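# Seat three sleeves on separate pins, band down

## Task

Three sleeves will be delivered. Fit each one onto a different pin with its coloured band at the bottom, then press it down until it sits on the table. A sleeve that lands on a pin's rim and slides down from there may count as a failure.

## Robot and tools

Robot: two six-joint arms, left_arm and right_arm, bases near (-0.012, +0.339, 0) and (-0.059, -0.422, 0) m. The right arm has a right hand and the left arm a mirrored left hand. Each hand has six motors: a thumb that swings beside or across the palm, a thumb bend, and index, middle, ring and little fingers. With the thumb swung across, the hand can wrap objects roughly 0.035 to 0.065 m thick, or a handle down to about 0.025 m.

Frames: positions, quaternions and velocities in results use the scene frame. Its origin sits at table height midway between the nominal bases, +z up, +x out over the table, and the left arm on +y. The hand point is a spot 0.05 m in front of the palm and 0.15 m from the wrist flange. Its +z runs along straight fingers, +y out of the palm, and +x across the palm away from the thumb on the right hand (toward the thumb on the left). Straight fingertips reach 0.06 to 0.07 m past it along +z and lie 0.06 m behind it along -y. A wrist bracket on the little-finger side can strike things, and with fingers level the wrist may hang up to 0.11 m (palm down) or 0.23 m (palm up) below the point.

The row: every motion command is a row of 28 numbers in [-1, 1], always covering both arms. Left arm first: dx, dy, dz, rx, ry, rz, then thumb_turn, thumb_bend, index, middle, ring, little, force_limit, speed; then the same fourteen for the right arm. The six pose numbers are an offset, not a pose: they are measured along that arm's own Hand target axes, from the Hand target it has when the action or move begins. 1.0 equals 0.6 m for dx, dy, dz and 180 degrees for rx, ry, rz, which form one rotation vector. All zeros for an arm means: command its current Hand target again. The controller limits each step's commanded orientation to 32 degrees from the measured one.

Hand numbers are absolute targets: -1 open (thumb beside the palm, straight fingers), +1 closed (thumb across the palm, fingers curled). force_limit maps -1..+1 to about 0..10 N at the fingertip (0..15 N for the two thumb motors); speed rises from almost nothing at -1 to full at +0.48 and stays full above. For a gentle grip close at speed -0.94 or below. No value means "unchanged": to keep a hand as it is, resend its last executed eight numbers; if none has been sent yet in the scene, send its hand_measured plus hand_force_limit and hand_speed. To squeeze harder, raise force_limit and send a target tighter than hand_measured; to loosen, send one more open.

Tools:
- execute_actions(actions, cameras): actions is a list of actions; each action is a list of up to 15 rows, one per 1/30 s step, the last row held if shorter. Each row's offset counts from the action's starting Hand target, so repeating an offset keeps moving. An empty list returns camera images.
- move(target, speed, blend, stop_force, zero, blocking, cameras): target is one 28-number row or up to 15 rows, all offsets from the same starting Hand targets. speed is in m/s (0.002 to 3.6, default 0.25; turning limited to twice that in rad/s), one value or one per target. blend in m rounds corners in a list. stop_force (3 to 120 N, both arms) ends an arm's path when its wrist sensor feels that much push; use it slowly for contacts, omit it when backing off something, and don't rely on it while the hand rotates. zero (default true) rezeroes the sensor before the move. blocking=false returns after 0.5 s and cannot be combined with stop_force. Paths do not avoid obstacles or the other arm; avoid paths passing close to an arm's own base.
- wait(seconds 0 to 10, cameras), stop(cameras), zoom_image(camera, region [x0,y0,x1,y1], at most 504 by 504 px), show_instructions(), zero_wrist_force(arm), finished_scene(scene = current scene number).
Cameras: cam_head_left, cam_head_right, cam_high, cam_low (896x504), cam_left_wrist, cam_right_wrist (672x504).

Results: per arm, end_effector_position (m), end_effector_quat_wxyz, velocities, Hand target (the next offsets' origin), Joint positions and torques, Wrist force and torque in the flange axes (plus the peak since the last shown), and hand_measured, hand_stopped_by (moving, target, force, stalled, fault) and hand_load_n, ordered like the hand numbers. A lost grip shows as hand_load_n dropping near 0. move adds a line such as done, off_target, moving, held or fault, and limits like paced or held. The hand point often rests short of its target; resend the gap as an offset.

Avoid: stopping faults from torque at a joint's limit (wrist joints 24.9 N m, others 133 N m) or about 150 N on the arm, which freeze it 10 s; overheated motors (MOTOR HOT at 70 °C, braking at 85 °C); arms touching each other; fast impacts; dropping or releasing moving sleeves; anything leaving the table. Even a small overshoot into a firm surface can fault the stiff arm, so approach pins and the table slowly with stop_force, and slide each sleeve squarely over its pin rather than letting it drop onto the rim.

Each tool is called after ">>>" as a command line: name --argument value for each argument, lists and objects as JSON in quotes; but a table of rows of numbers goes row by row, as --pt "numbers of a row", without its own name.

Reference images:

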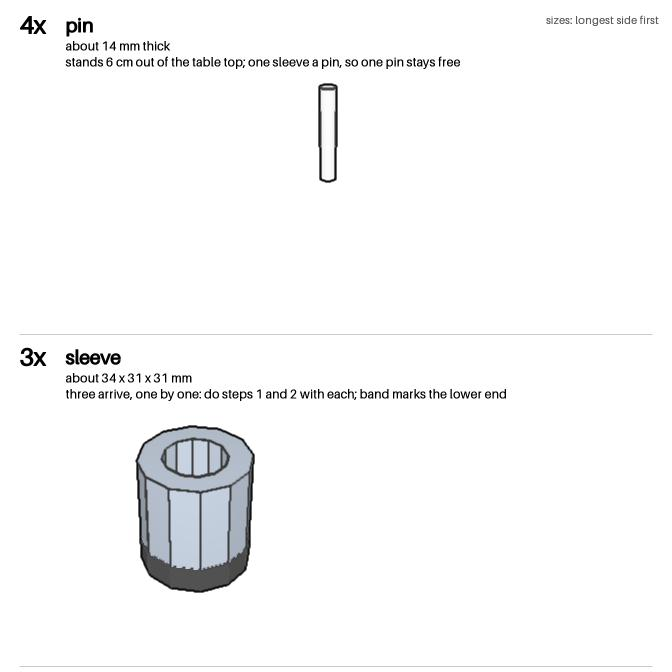

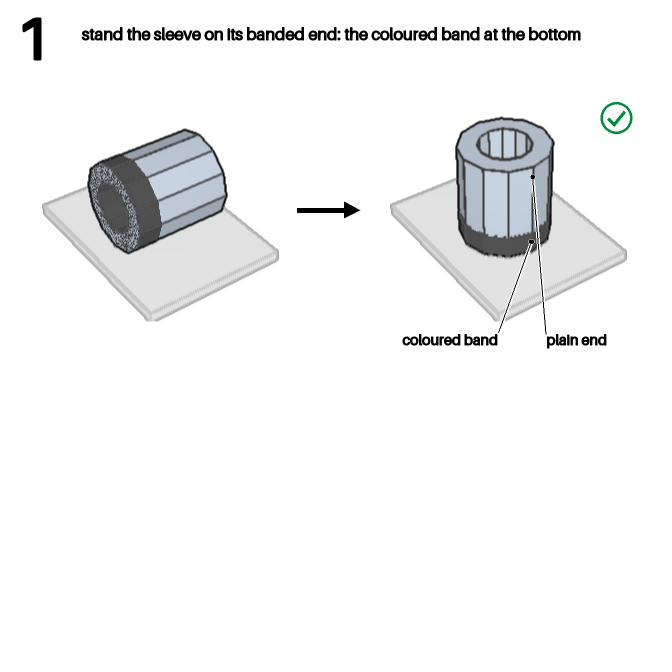

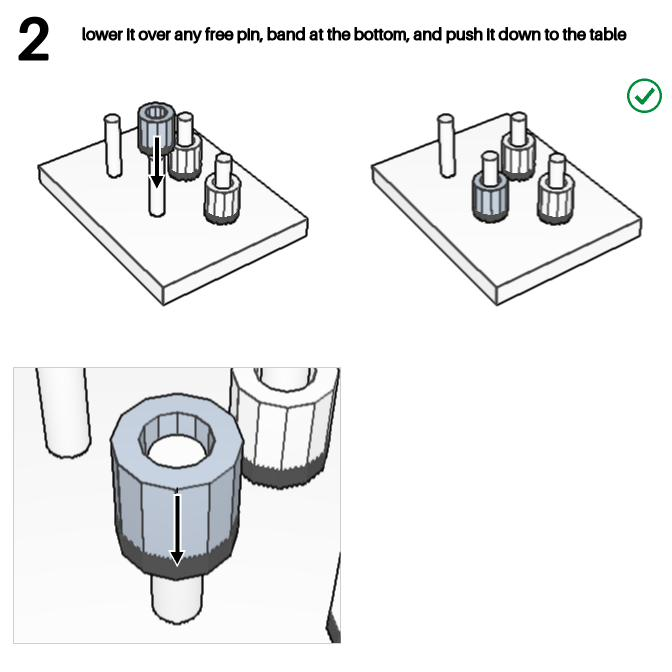

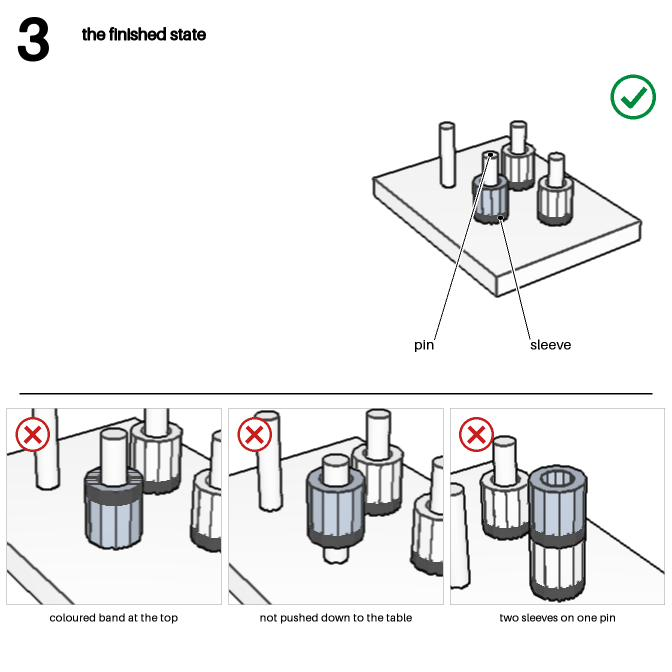

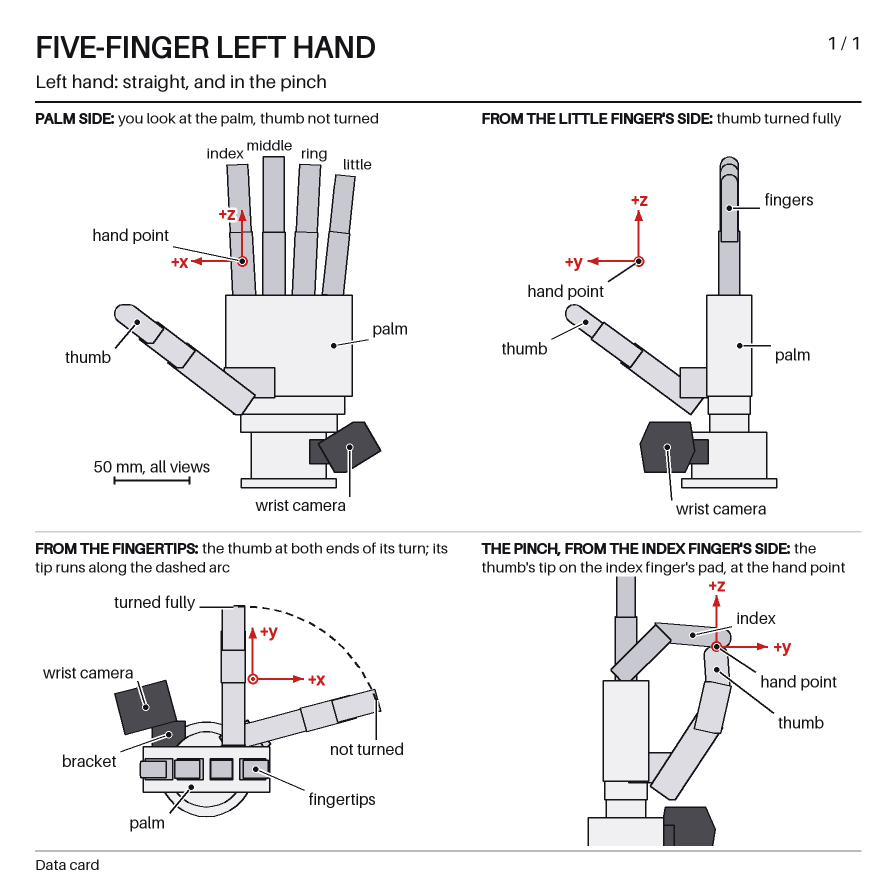

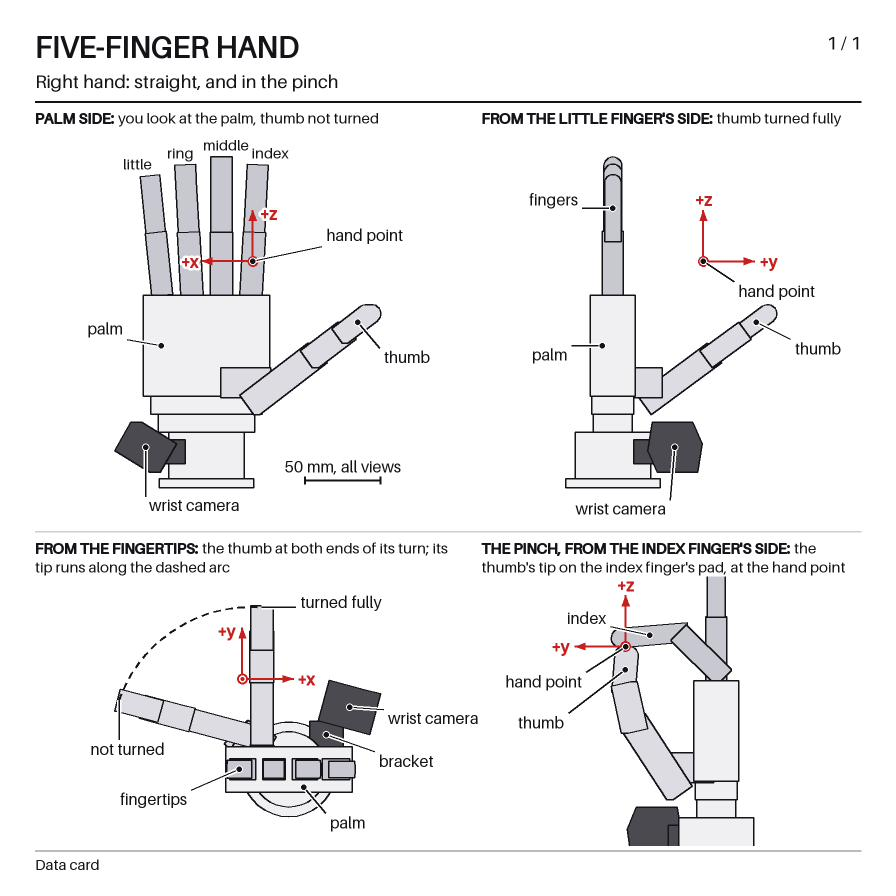

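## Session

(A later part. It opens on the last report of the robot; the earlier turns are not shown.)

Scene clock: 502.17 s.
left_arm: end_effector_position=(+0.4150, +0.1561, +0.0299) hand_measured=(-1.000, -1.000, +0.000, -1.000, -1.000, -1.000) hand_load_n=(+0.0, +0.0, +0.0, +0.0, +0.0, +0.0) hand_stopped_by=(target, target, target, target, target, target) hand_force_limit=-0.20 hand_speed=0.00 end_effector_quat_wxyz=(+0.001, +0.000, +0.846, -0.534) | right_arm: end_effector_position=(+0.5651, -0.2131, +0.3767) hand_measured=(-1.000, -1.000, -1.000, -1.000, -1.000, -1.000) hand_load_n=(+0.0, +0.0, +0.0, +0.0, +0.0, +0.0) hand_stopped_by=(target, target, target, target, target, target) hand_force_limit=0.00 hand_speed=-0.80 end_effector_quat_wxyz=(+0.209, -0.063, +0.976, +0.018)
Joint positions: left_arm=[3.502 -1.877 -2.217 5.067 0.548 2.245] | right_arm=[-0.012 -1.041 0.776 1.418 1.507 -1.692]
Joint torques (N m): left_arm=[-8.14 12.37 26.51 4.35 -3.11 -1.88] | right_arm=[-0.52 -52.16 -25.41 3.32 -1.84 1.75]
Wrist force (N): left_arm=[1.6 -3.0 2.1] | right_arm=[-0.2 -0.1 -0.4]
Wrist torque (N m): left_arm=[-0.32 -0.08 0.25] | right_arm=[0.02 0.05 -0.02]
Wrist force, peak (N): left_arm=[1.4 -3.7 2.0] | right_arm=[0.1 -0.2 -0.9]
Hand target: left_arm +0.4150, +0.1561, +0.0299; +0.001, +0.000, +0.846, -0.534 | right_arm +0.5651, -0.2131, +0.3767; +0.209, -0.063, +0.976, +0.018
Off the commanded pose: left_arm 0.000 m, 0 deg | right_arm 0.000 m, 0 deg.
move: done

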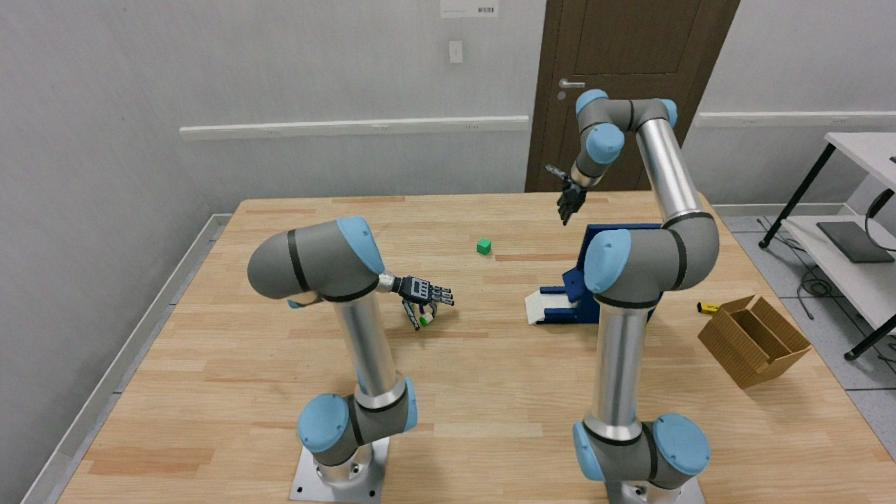

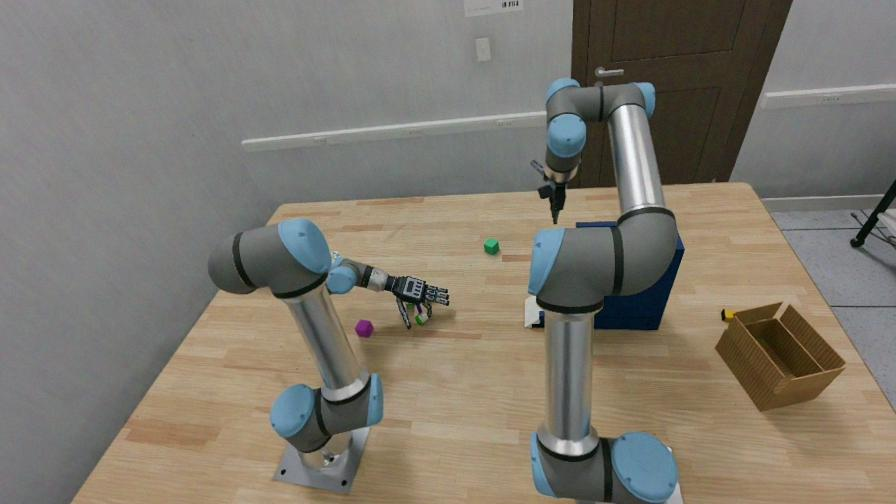

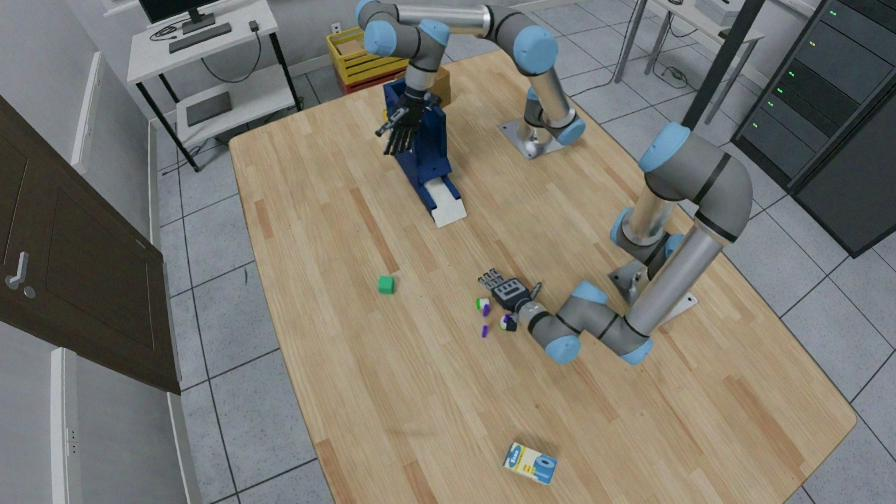

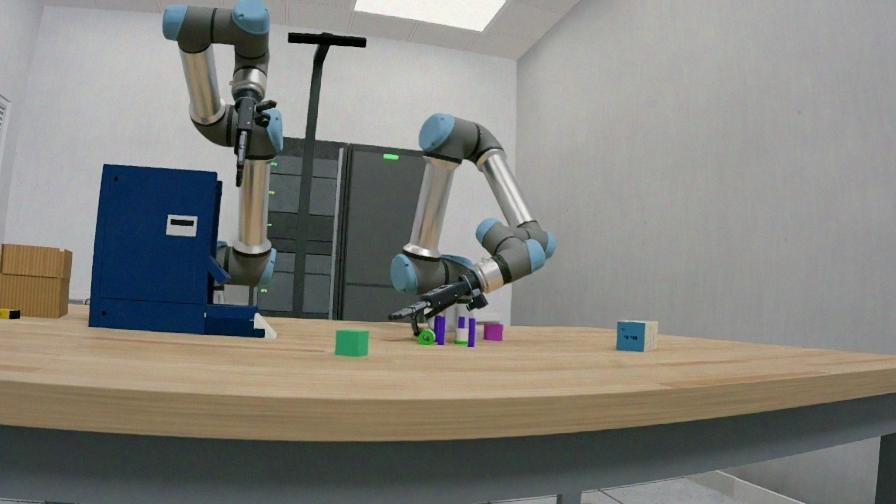

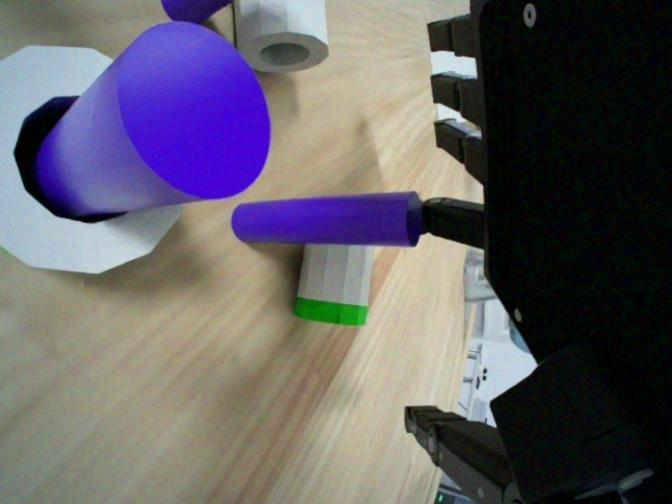

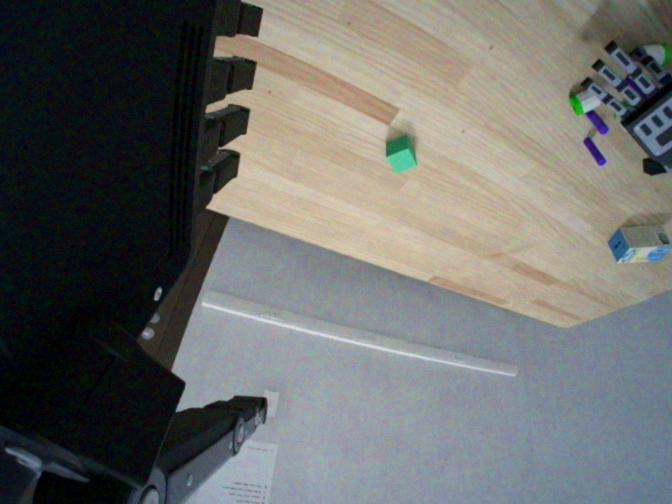

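>>> move --pt "0 -0.1053 -0.0502 0 0 0 -1 -1 0 -1 -1 -1 -0.2 0 0 0 0 0 0 0 -1 -1 -1 -1 -1 -1 0 -0.8" --pt "0.0303 -0.0942 -0.0737 0 0.2624 0.1249 1 -0.5 -0.4 -0.4 -1 -1 -0.2 -0.1 0 0 0 0 0 0 -1 -1 -1 -1 -1 -1 0 -0.8" --cameras '["cam_left_wrist", "cam_head_left", "cam_head_right", "cam_low", "cam_high"]' --speed 0.25 --blend '[0.03, 0]'

>>> zoom_image --camera "cam_left_wrist" --region '[80, 100, 430, 400]'

>>> zoom_image --camera "cam_low" --region '[380, 260, 500, 360]'

>>> zoom_image --camera "cam_head_left" --region '[380, 250, 480, 350]'

Scene clock: 532.40 s.
left_arm: end_effector_position=(+0.3967, +0.1716, +0.0999) hand_measured=(+1.000, -0.500, -0.400, -0.400, -1.000, -1.000) hand_load_n=(+0.0, +0.0, +0.0, +0.0, +0.0, +0.0) hand_stopped_by=(target, target, target, target, target, target) hand_force_limit=-0.20 hand_speed=-0.10 end_effector_quat_wxyz=(-0.235, +0.372, +0.759, -0.479) | right_arm: end_effector_position=(+0.5651, -0.2131, +0.3767) hand_measured=(-1.000, -1.000, -1.000, -1.000, -1.000, -1.000) hand_load_n=(+0.0, +0.0, +0.0, +0.0, +0.0, +0.0) hand_stopped_by=(target, target, target, target, target, target) hand_force_limit=0.00 hand_speed=-0.80 end_effector_quat_wxyz=(+0.209, -0.063, +0.976, +0.018)
Joint positions: left_arm=[3.279 -2.023 -1.641 4.174 1.08 2.884] | right_arm=[-0.012 -1.041 0.776 1.418 1.507 -1.692]
Joint torques (N m): left_arm=[9.06 49.91 7.85 1.09 0.93 1.58] | right_arm=[-0.42 -51.55 -25.7 3.37 -1.78 1.77]
Wrist force (N): left_arm=[1.2 -2.5 2.2] | right_arm=[0.2 -0.2 -0.6]
Wrist torque (N m): left_arm=[-0.23 -0.01 0.28] | right_arm=[0.02 0.00 0.00]
Wrist force, peak (N): left_arm=[1.5 -4.0 1.9] | right_arm=[-0.1 -0.1 -0.9]
Hand target: left_arm +0.3967, +0.1716, +0.1000; -0.235, +0.372, +0.759, -0.479 | right_arm +0.5651, -0.2131, +0.3767; +0.209, -0.063, +0.976, +0.018
Off the commanded pose: left_arm 0.000 m, 0 deg | right_arm 0.000 m, 0 deg.
move: done
Images, in order (width x height): cam_head_left 896x504, cam_head_right 896x504, cam_high 896x504, cam_low 896x504, cam_left_wrist 672x504.

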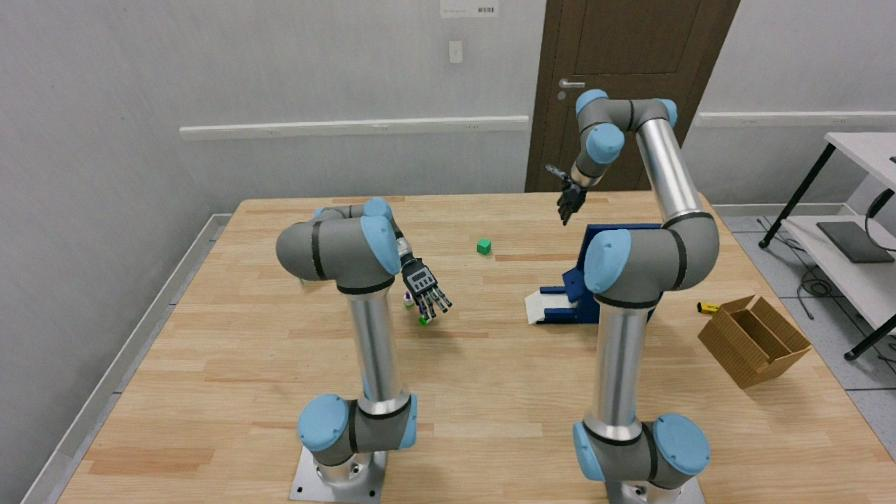

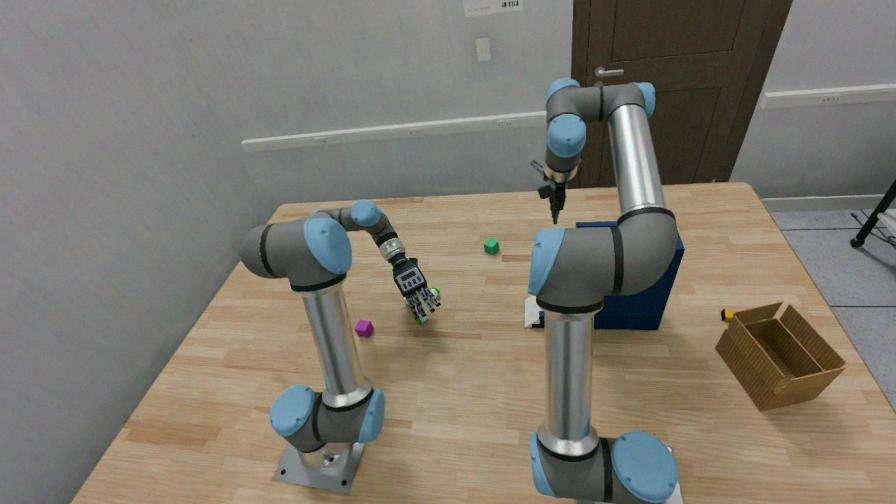

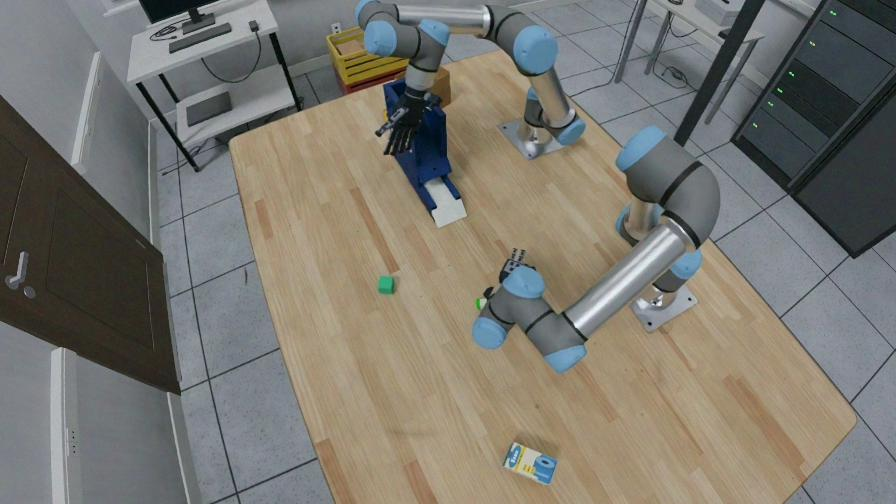

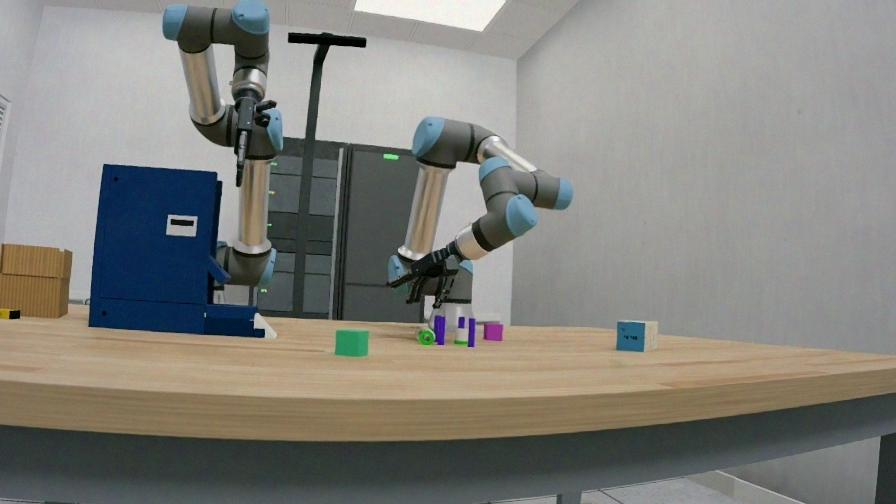

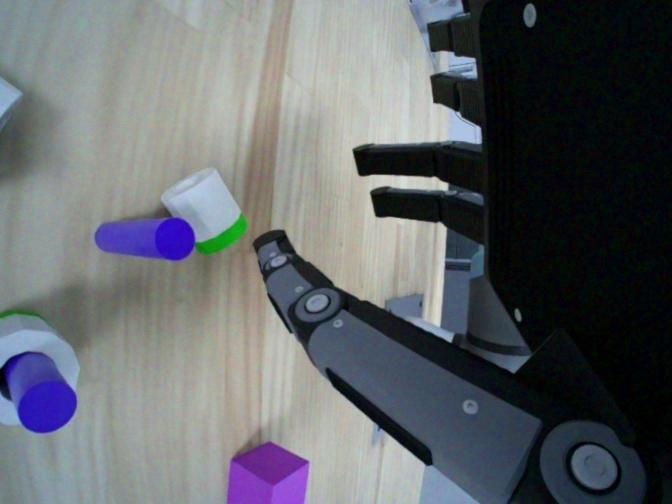

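Scaled by 1.440 from the camera's 672x504 image, which has a finer 960x720 frame.

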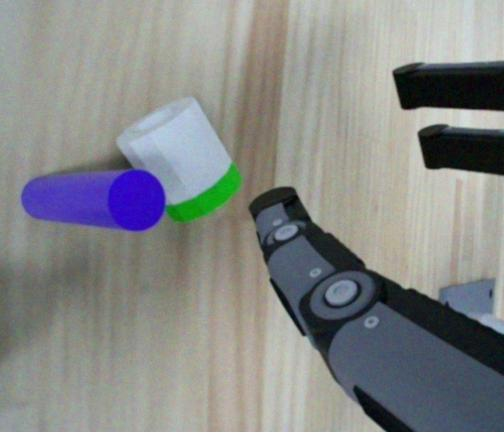

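Scaled by 4.200 from the camera's 896x504 image, which has a finer 1280x720 frame.

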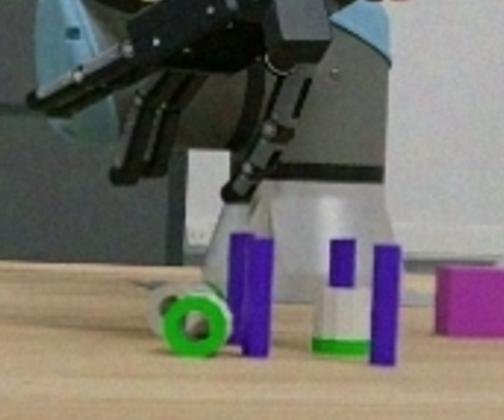

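Scaled by 5.040 from the camera's 896x504 image, which has a finer 1280x720 frame.

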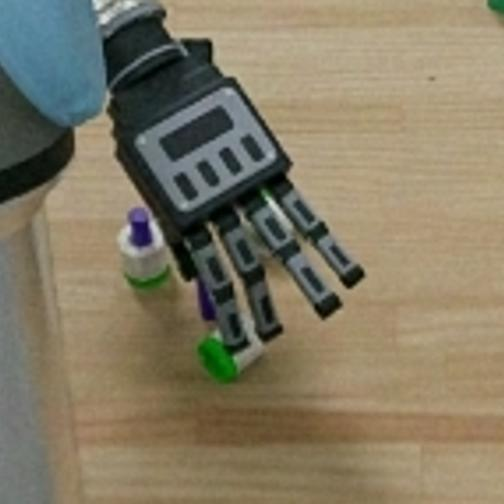

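>>> move --target '[-0.0217, 0.0865, 0.0375, 0, 0, 0, 1, -0.5, -0.4, -0.4, -1, -1, -0.2, -0.1, 0, 0, 0, 0, 0, 0, -1, -1, -1, -1, -1, -1, 0, -0.8]' --cameras '["cam_left_wrist", "cam_low", "cam_head_left"]' --speed 0.12 --stop_force 6

>>> zoom_image --camera "cam_left_wrist" --region '[180, 120, 420, 300]'

>>> zoom_image --camera "cam_low" --region '[380, 260, 500, 360]'

>>> zoom_image --camera "cam_head_left" --region '[380, 250, 480, 350]'

Scene clock: 546.80 s.
left_arm: end_effector_position=(+0.4015, +0.1671, +0.0711) hand_measured=(+1.000, -0.500, -0.400, -0.400, -1.000, -1.000) hand_load_n=(+1.0, -1.5, -0.5, +0.0, +0.0, +0.0) hand_stopped_by=(target, target, target, target, target, target) hand_force_limit=-0.20 hand_speed=-0.10 end_effector_quat_wxyz=(-0.235, +0.372, +0.759, -0.479) | right_arm: end_effector_position=(+0.5651, -0.2131, +0.3767) hand_measured=(-1.000, -1.000, -1.000, -1.000, -1.000, -1.000) hand_load_n=(+0.0, +0.0, +0.0, +0.0, +0.0, +0.0) hand_stopped_by=(target, target, target, target, target, target) hand_force_limit=0.00 hand_speed=-0.80 end_effector_quat_wxyz=(+0.209, -0.063, +0.976, +0.018)
Joint positions: left_arm=[3.271 -2.07 -1.654 4.236 1.073 2.879] | right_arm=[-0.012 -1.041 0.776 1.418 1.507 -1.692]
Joint torques (N m): left_arm=[0.83 23.93 15.1 3.5 1.18 -1.75] | right_arm=[-0.87 -51.88 -25.52 3.37 -1.77 1.86]
Wrist force (N): left_arm=[3.1 -5.9 2.4] | right_arm=[0.1 0.1 -0.5]
Wrist torque (N m): left_arm=[-0.34 -0.11 0.19] | right_arm=[0.04 0.01 0.01]
Wrist force, peak (N): left_arm=[27.0 -8.3 4.3] | right_arm=[-0.2 -0.3 -0.8]
Hand target: left_arm +0.4015, +0.1670, +0.0711; -0.235, +0.372, +0.759, -0.479 (not the last commanded pose) | right_arm +0.5651, -0.2131, +0.3767; +0.209, -0.063, +0.976, +0.018
Off the commanded pose: left_arm 0.028 m, 0 deg | right_arm 0.000 m, 0 deg.
move: contact (left_arm)
Images, in order (width x height): cam_head_left 896x504, cam_low 896x504, cam_left_wrist 672x504.

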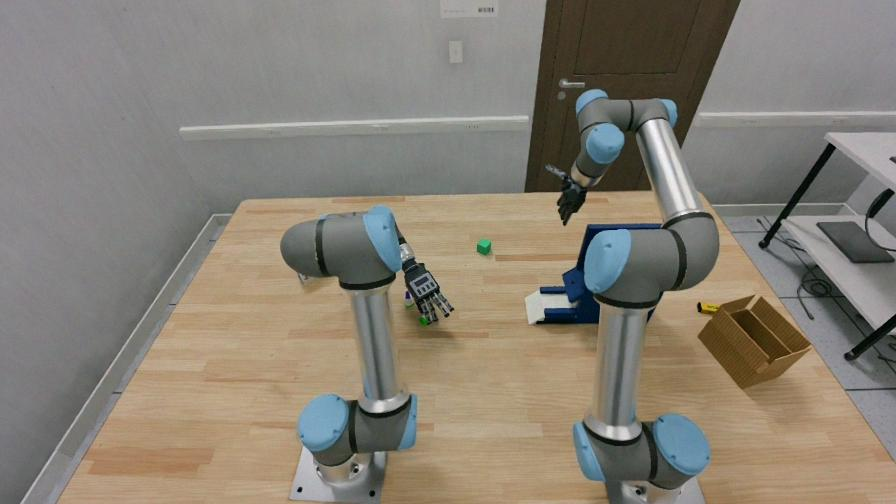

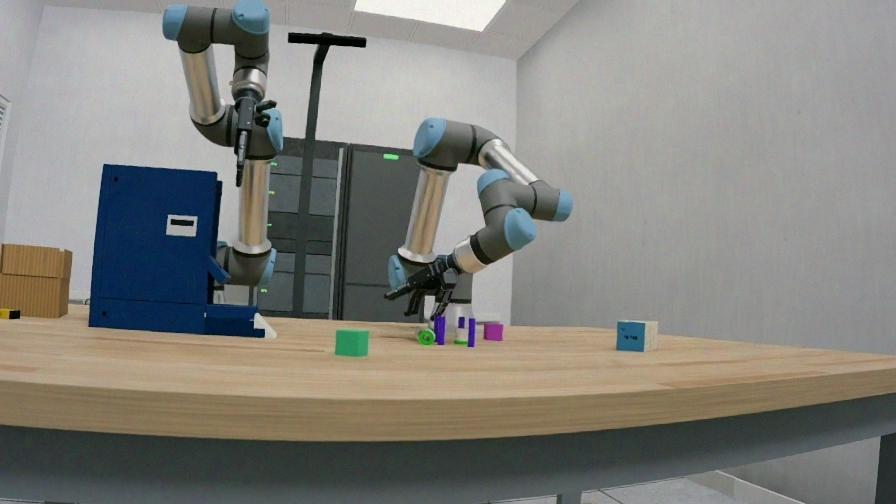

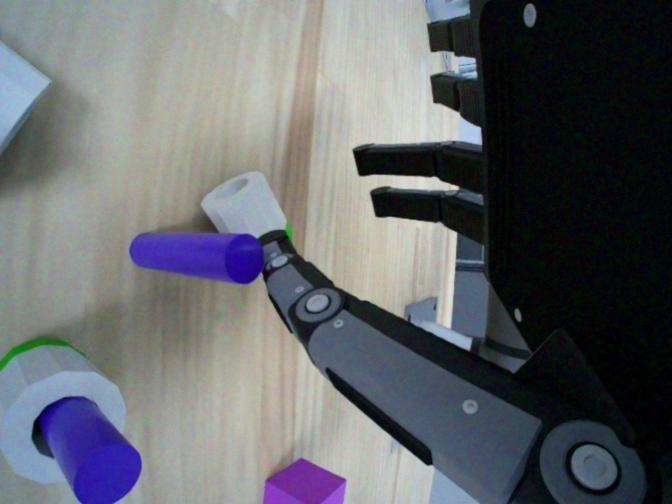

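Scaled by 2.100 from the camera's 672x504 image, which has a finer 960x720 frame.

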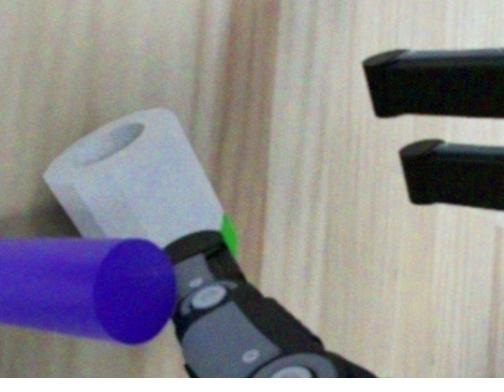

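Scaled by 4.200 from the camera's 896x504 image, which has a finer 1280x720 frame.

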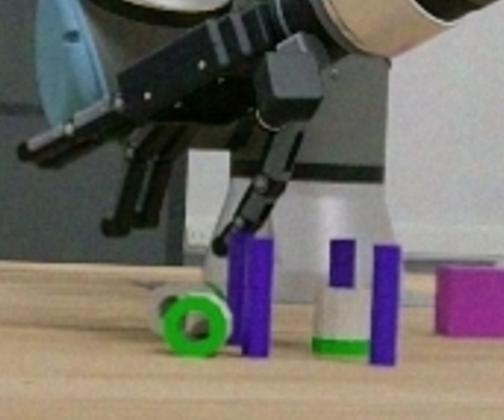

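Scaled by 5.040 from the camera's 896x504 image, which has a finer 1280x720 frame.

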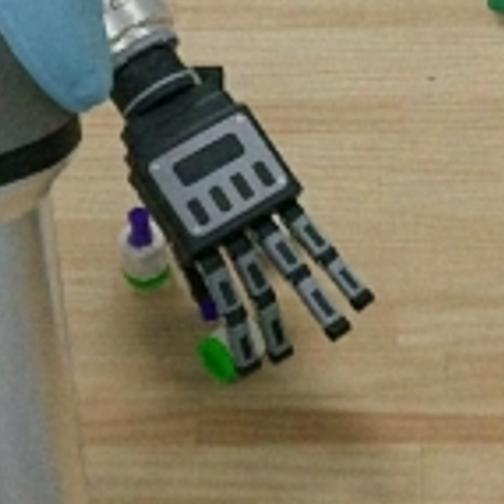

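>>> move --pt "0 -0.0452 -0.0215 0 0 0 1 -0.5 -0.4 -0.4 -1 -1 -0.2 -0.1 0 0 0 0 0 0 -1 -1 -1 -1 -1 -1 0 -0.8" --pt "-0.017 -0.0175 -0.0795 0 0 0 -1 -1 0 0 -1 -1 -0.2 0 0 0 0 0 0 0 -1 -1 -1 -1 -1 -1 0 -0.8" --cameras '["cam_left_wrist", "cam_low", "cam_head_left"]' --speed 0.15

>>> zoom_image --camera "cam_left_wrist" --region '[100, 100, 450, 400]'

>>> zoom_image --camera "cam_low" --region '[380, 260, 500, 360]'

Scene clock: 575.80 s.
left_arm: end_effector_position=(+0.4382, +0.1825, +0.1011) hand_measured=(-1.000, -1.000, +0.000, +0.000, -1.000, -1.000) hand_load_n=(+0.0, +0.0, +0.0, +0.0, +0.0, +0.0) hand_stopped_by=(target, target, target, target, target, target) hand_force_limit=-0.20 hand_speed=0.00 end_effector_quat_wxyz=(-0.235, +0.372, +0.759, -0.479) | right_arm: end_effector_position=(+0.5651, -0.2131, +0.3767) hand_measured=(-1.000, -1.000, -1.000, -1.000, -1.000, -1.000) hand_load_n=(+0.0, +0.0, +0.0, +0.0, +0.0, +0.0) hand_stopped_by=(target, target, target, target, target, target) hand_force_limit=0.00 hand_speed=-0.80 end_effector_quat_wxyz=(+0.209, -0.063, +0.976, +0.018)
Joint positions: left_arm=[3.29 -2.107 -1.504 4.119 1.089 2.889] | right_arm=[-0.012 -1.041 0.776 1.418 1.507 -1.692]
Joint torques (N m): left_arm=[-8.73 39.21 30.63 0.42 -0.24 -1.8] | right_arm=[-0.65 -52.05 -25.07 3.36 -1.66 1.9]
Wrist force (N): left_arm=[1.3 -2.7 2.3] | right_arm=[-0.3 0.0 -0.7]
Wrist torque (N m): left_arm=[-0.26 -0.04 0.19] | right_arm=[0.05 0.07 -0.02]
Wrist force, peak (N): left_arm=[3.2 -6.0 2.4] | right_arm=[0.2 0.0 -1.0]
Hand target: left_arm +0.4382, +0.1826, +0.1011; -0.235, +0.372, +0.759, -0.479 | right_arm +0.5651, -0.2131, +0.3767; +0.209, -0.063, +0.976, +0.018
Off the commanded pose: left_arm 0.000 m, 0 deg | right_arm 0.000 m, 0 deg.
move: done
Images, in order (width x height): cam_head_left 896x504, cam_low 896x504, cam_left_wrist 672x504.

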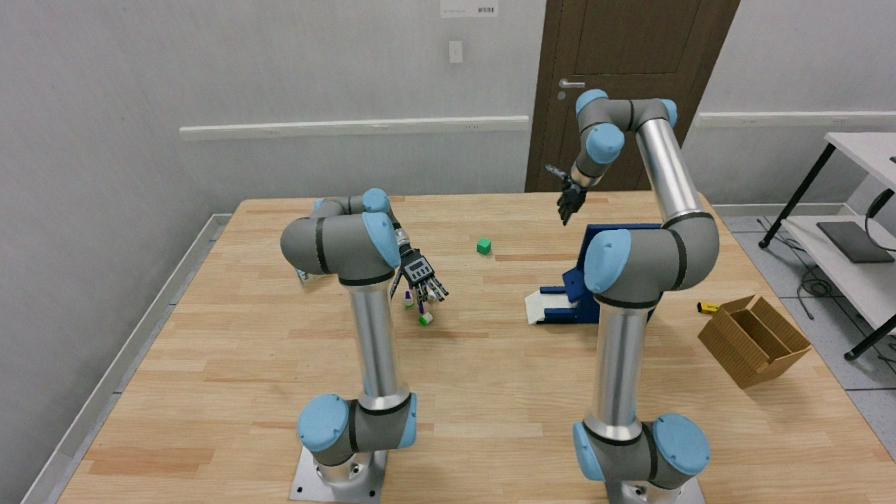

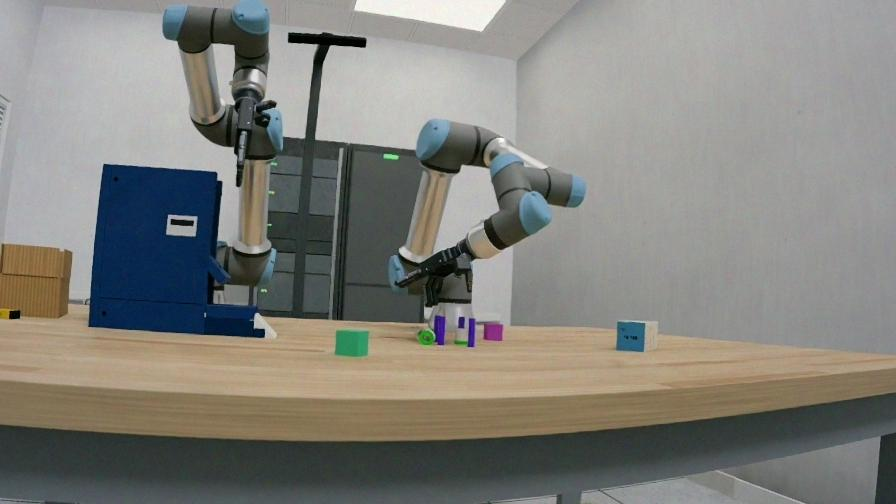

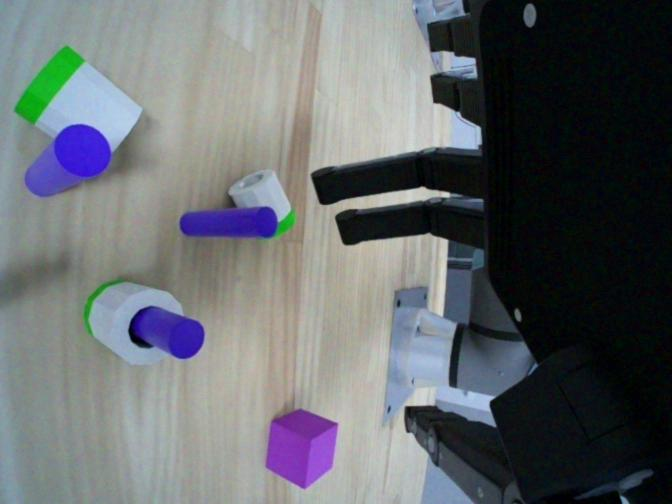

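Scaled by 1.440 from the camera's 672x504 image, which has a finer 960x720 frame.

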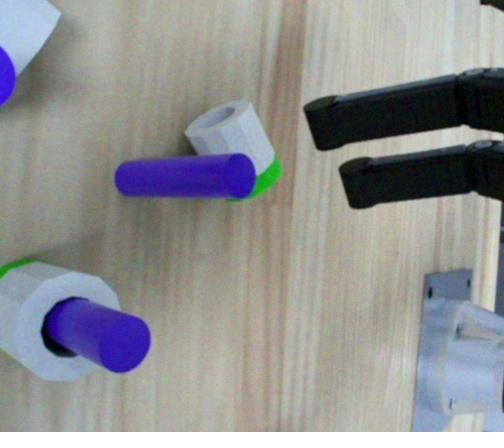

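Scaled by 4.200 from the camera's 896x504 image, which has a finer 1280x720 frame.

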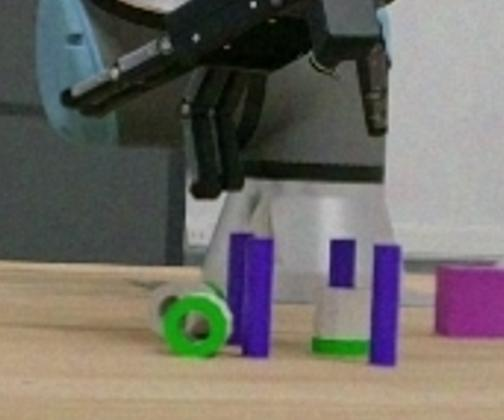

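>>> move --pt "0 0.1069 0.0547 0 0 0 -1 -1 0 0 -1 -1 -0.2 0 0 0 0 0 0 0 -1 -1 -1 -1 -1 -1 0 -0.8" --pt "0 0.0732 0.1254 0 0 0 -1 -1 0 0 -1 -1 -0.2 0 0 0 0 0 0 0 -1 -1 -1 -1 -1 -1 0 -0.8" --cameras '["cam_left_wrist", "cam_low", "cam_head_left"]' --speed '[0.08, 0.05]' --stop_force 5

>>> zoom_image --camera "cam_left_wrist" --region '[100, 100, 450, 400]'

>>> zoom_image --camera "cam_low" --region '[380, 260, 500, 360]'

>>> zoom_image --camera "cam_head_left" --region '[380, 250, 480, 350]'

Scene clock: 589.13 s.
left_arm: end_effector_position=(+0.3995, +0.1526, +0.0290) hand_measured=(-1.000, -1.000, +0.000, +0.000, -1.000, -1.000) hand_load_n=(+0.0, +0.5, +0.0, +0.0, +0.0, +0.0) hand_stopped_by=(target, target, target, target, target, target) hand_force_limit=-0.20 hand_speed=0.00 end_effector_quat_wxyz=(-0.235, +0.372, +0.759, -0.479) | right_arm: end_effector_position=(+0.5651, -0.2131, +0.3767) hand_measured=(-1.000, -1.000, -1.000, -1.000, -1.000, -1.000) hand_load_n=(+0.0, +0.0, +0.0, +0.0, +0.0, +0.0) hand_stopped_by=(target, target, target, target, target, target) hand_force_limit=0.00 hand_speed=-0.80 end_effector_quat_wxyz=(+0.209, -0.063, +0.976, +0.018)
Joint positions: left_arm=[3.246 -2.127 -1.691 4.338 1.051 2.865] | right_arm=[-0.012 -1.041 0.776 1.418 1.507 -1.692]
Joint torques (N m): left_arm=[9.27 26.05 27.71 -2.82 1.28 1.56] | right_arm=[-0.44 -51.66 -25.6 3.33 -1.56 1.79]
Wrist force (N): left_arm=[1.3 -2.5 2.3] | right_arm=[-0.1 0.0 -0.4]
Wrist torque (N m): left_arm=[-0.21 -0.02 0.27] | right_arm=[0.04 0.05 -0.02]
Wrist force, peak (N): left_arm=[1.5 -3.1 2.7] | right_arm=[0.0 -0.1 -0.9]
Hand target: left_arm +0.3995, +0.1526, +0.0290; -0.235, +0.372, +0.759, -0.479 | right_arm +0.5651, -0.2131, +0.3767; +0.209, -0.063, +0.976, +0.018
Off the commanded pose: left_arm 0.000 m, 0 deg | right_arm 0.000 m, 0 deg.
move: done
Images, in order (width x height): cam_head_left 896x504, cam_low 896x504, cam_left_wrist 672x504.

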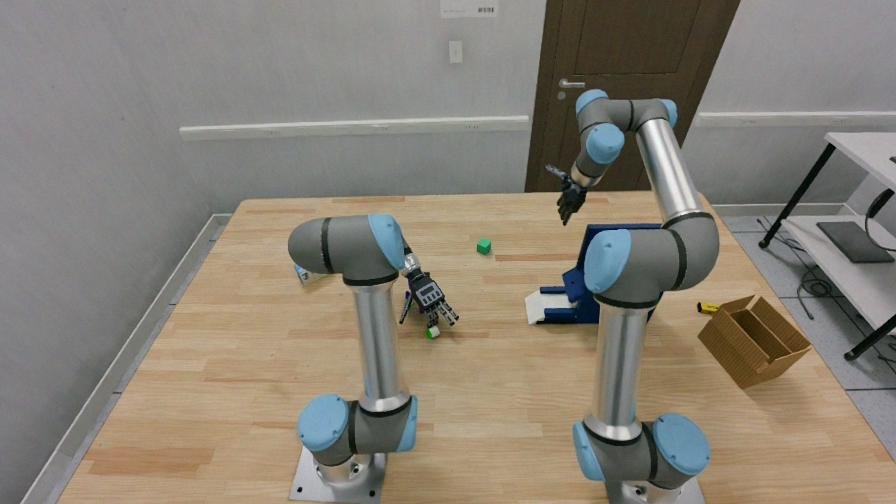

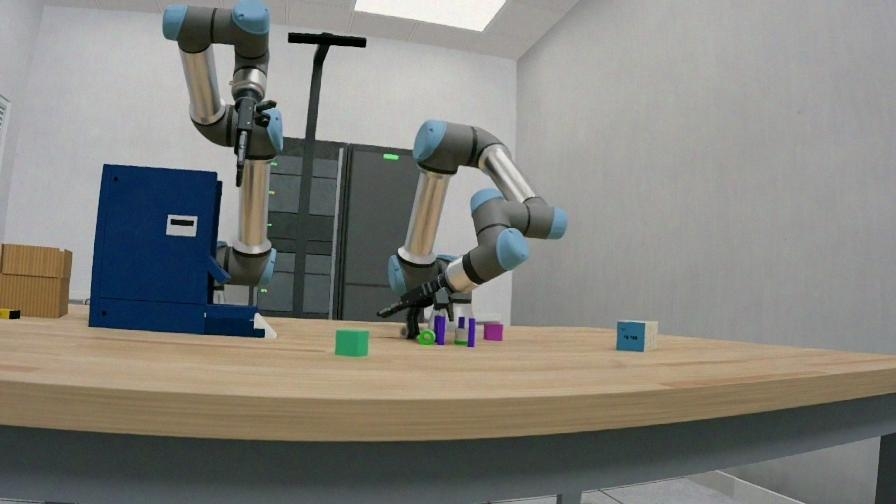

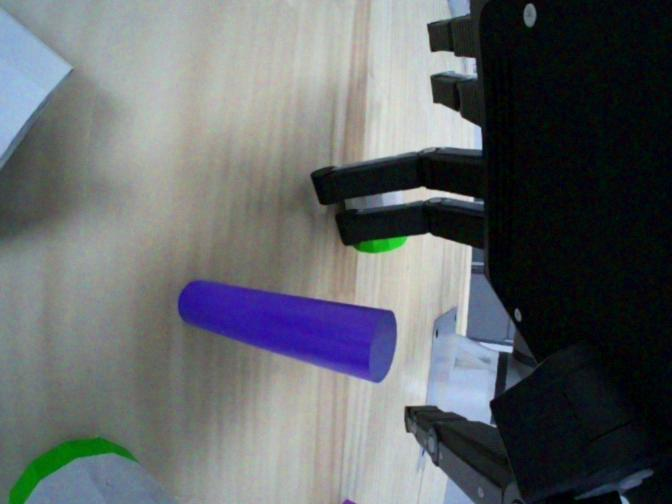

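Scaled by 1.440 from the camera's 672x504 image, which has a finer 960x720 frame.

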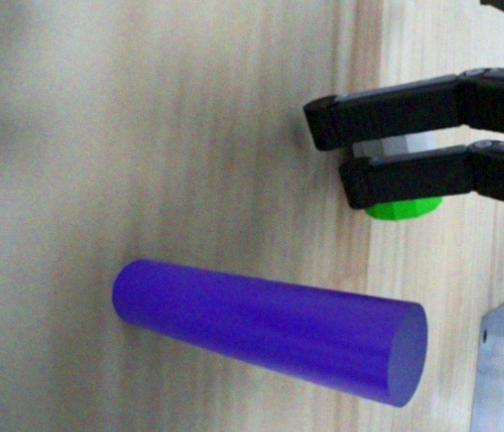

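Scaled by 4.200 from the camera's 896x504 image, which has a finer 1280x720 frame.

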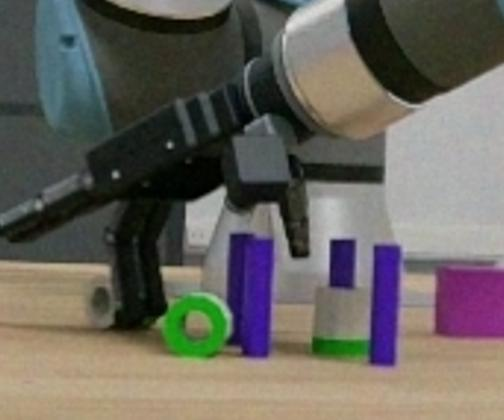

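Scaled by 5.040 from the camera's 896x504 image, which has a finer 1280x720 frame.

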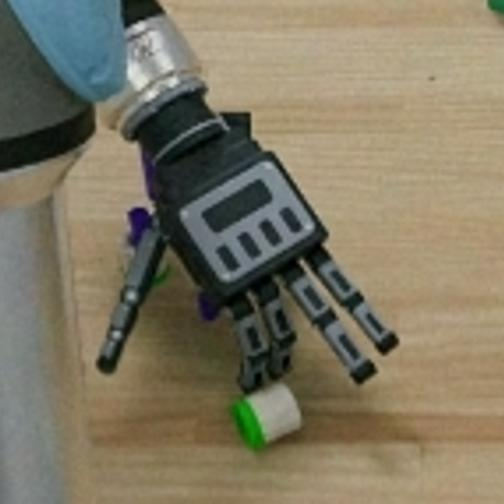

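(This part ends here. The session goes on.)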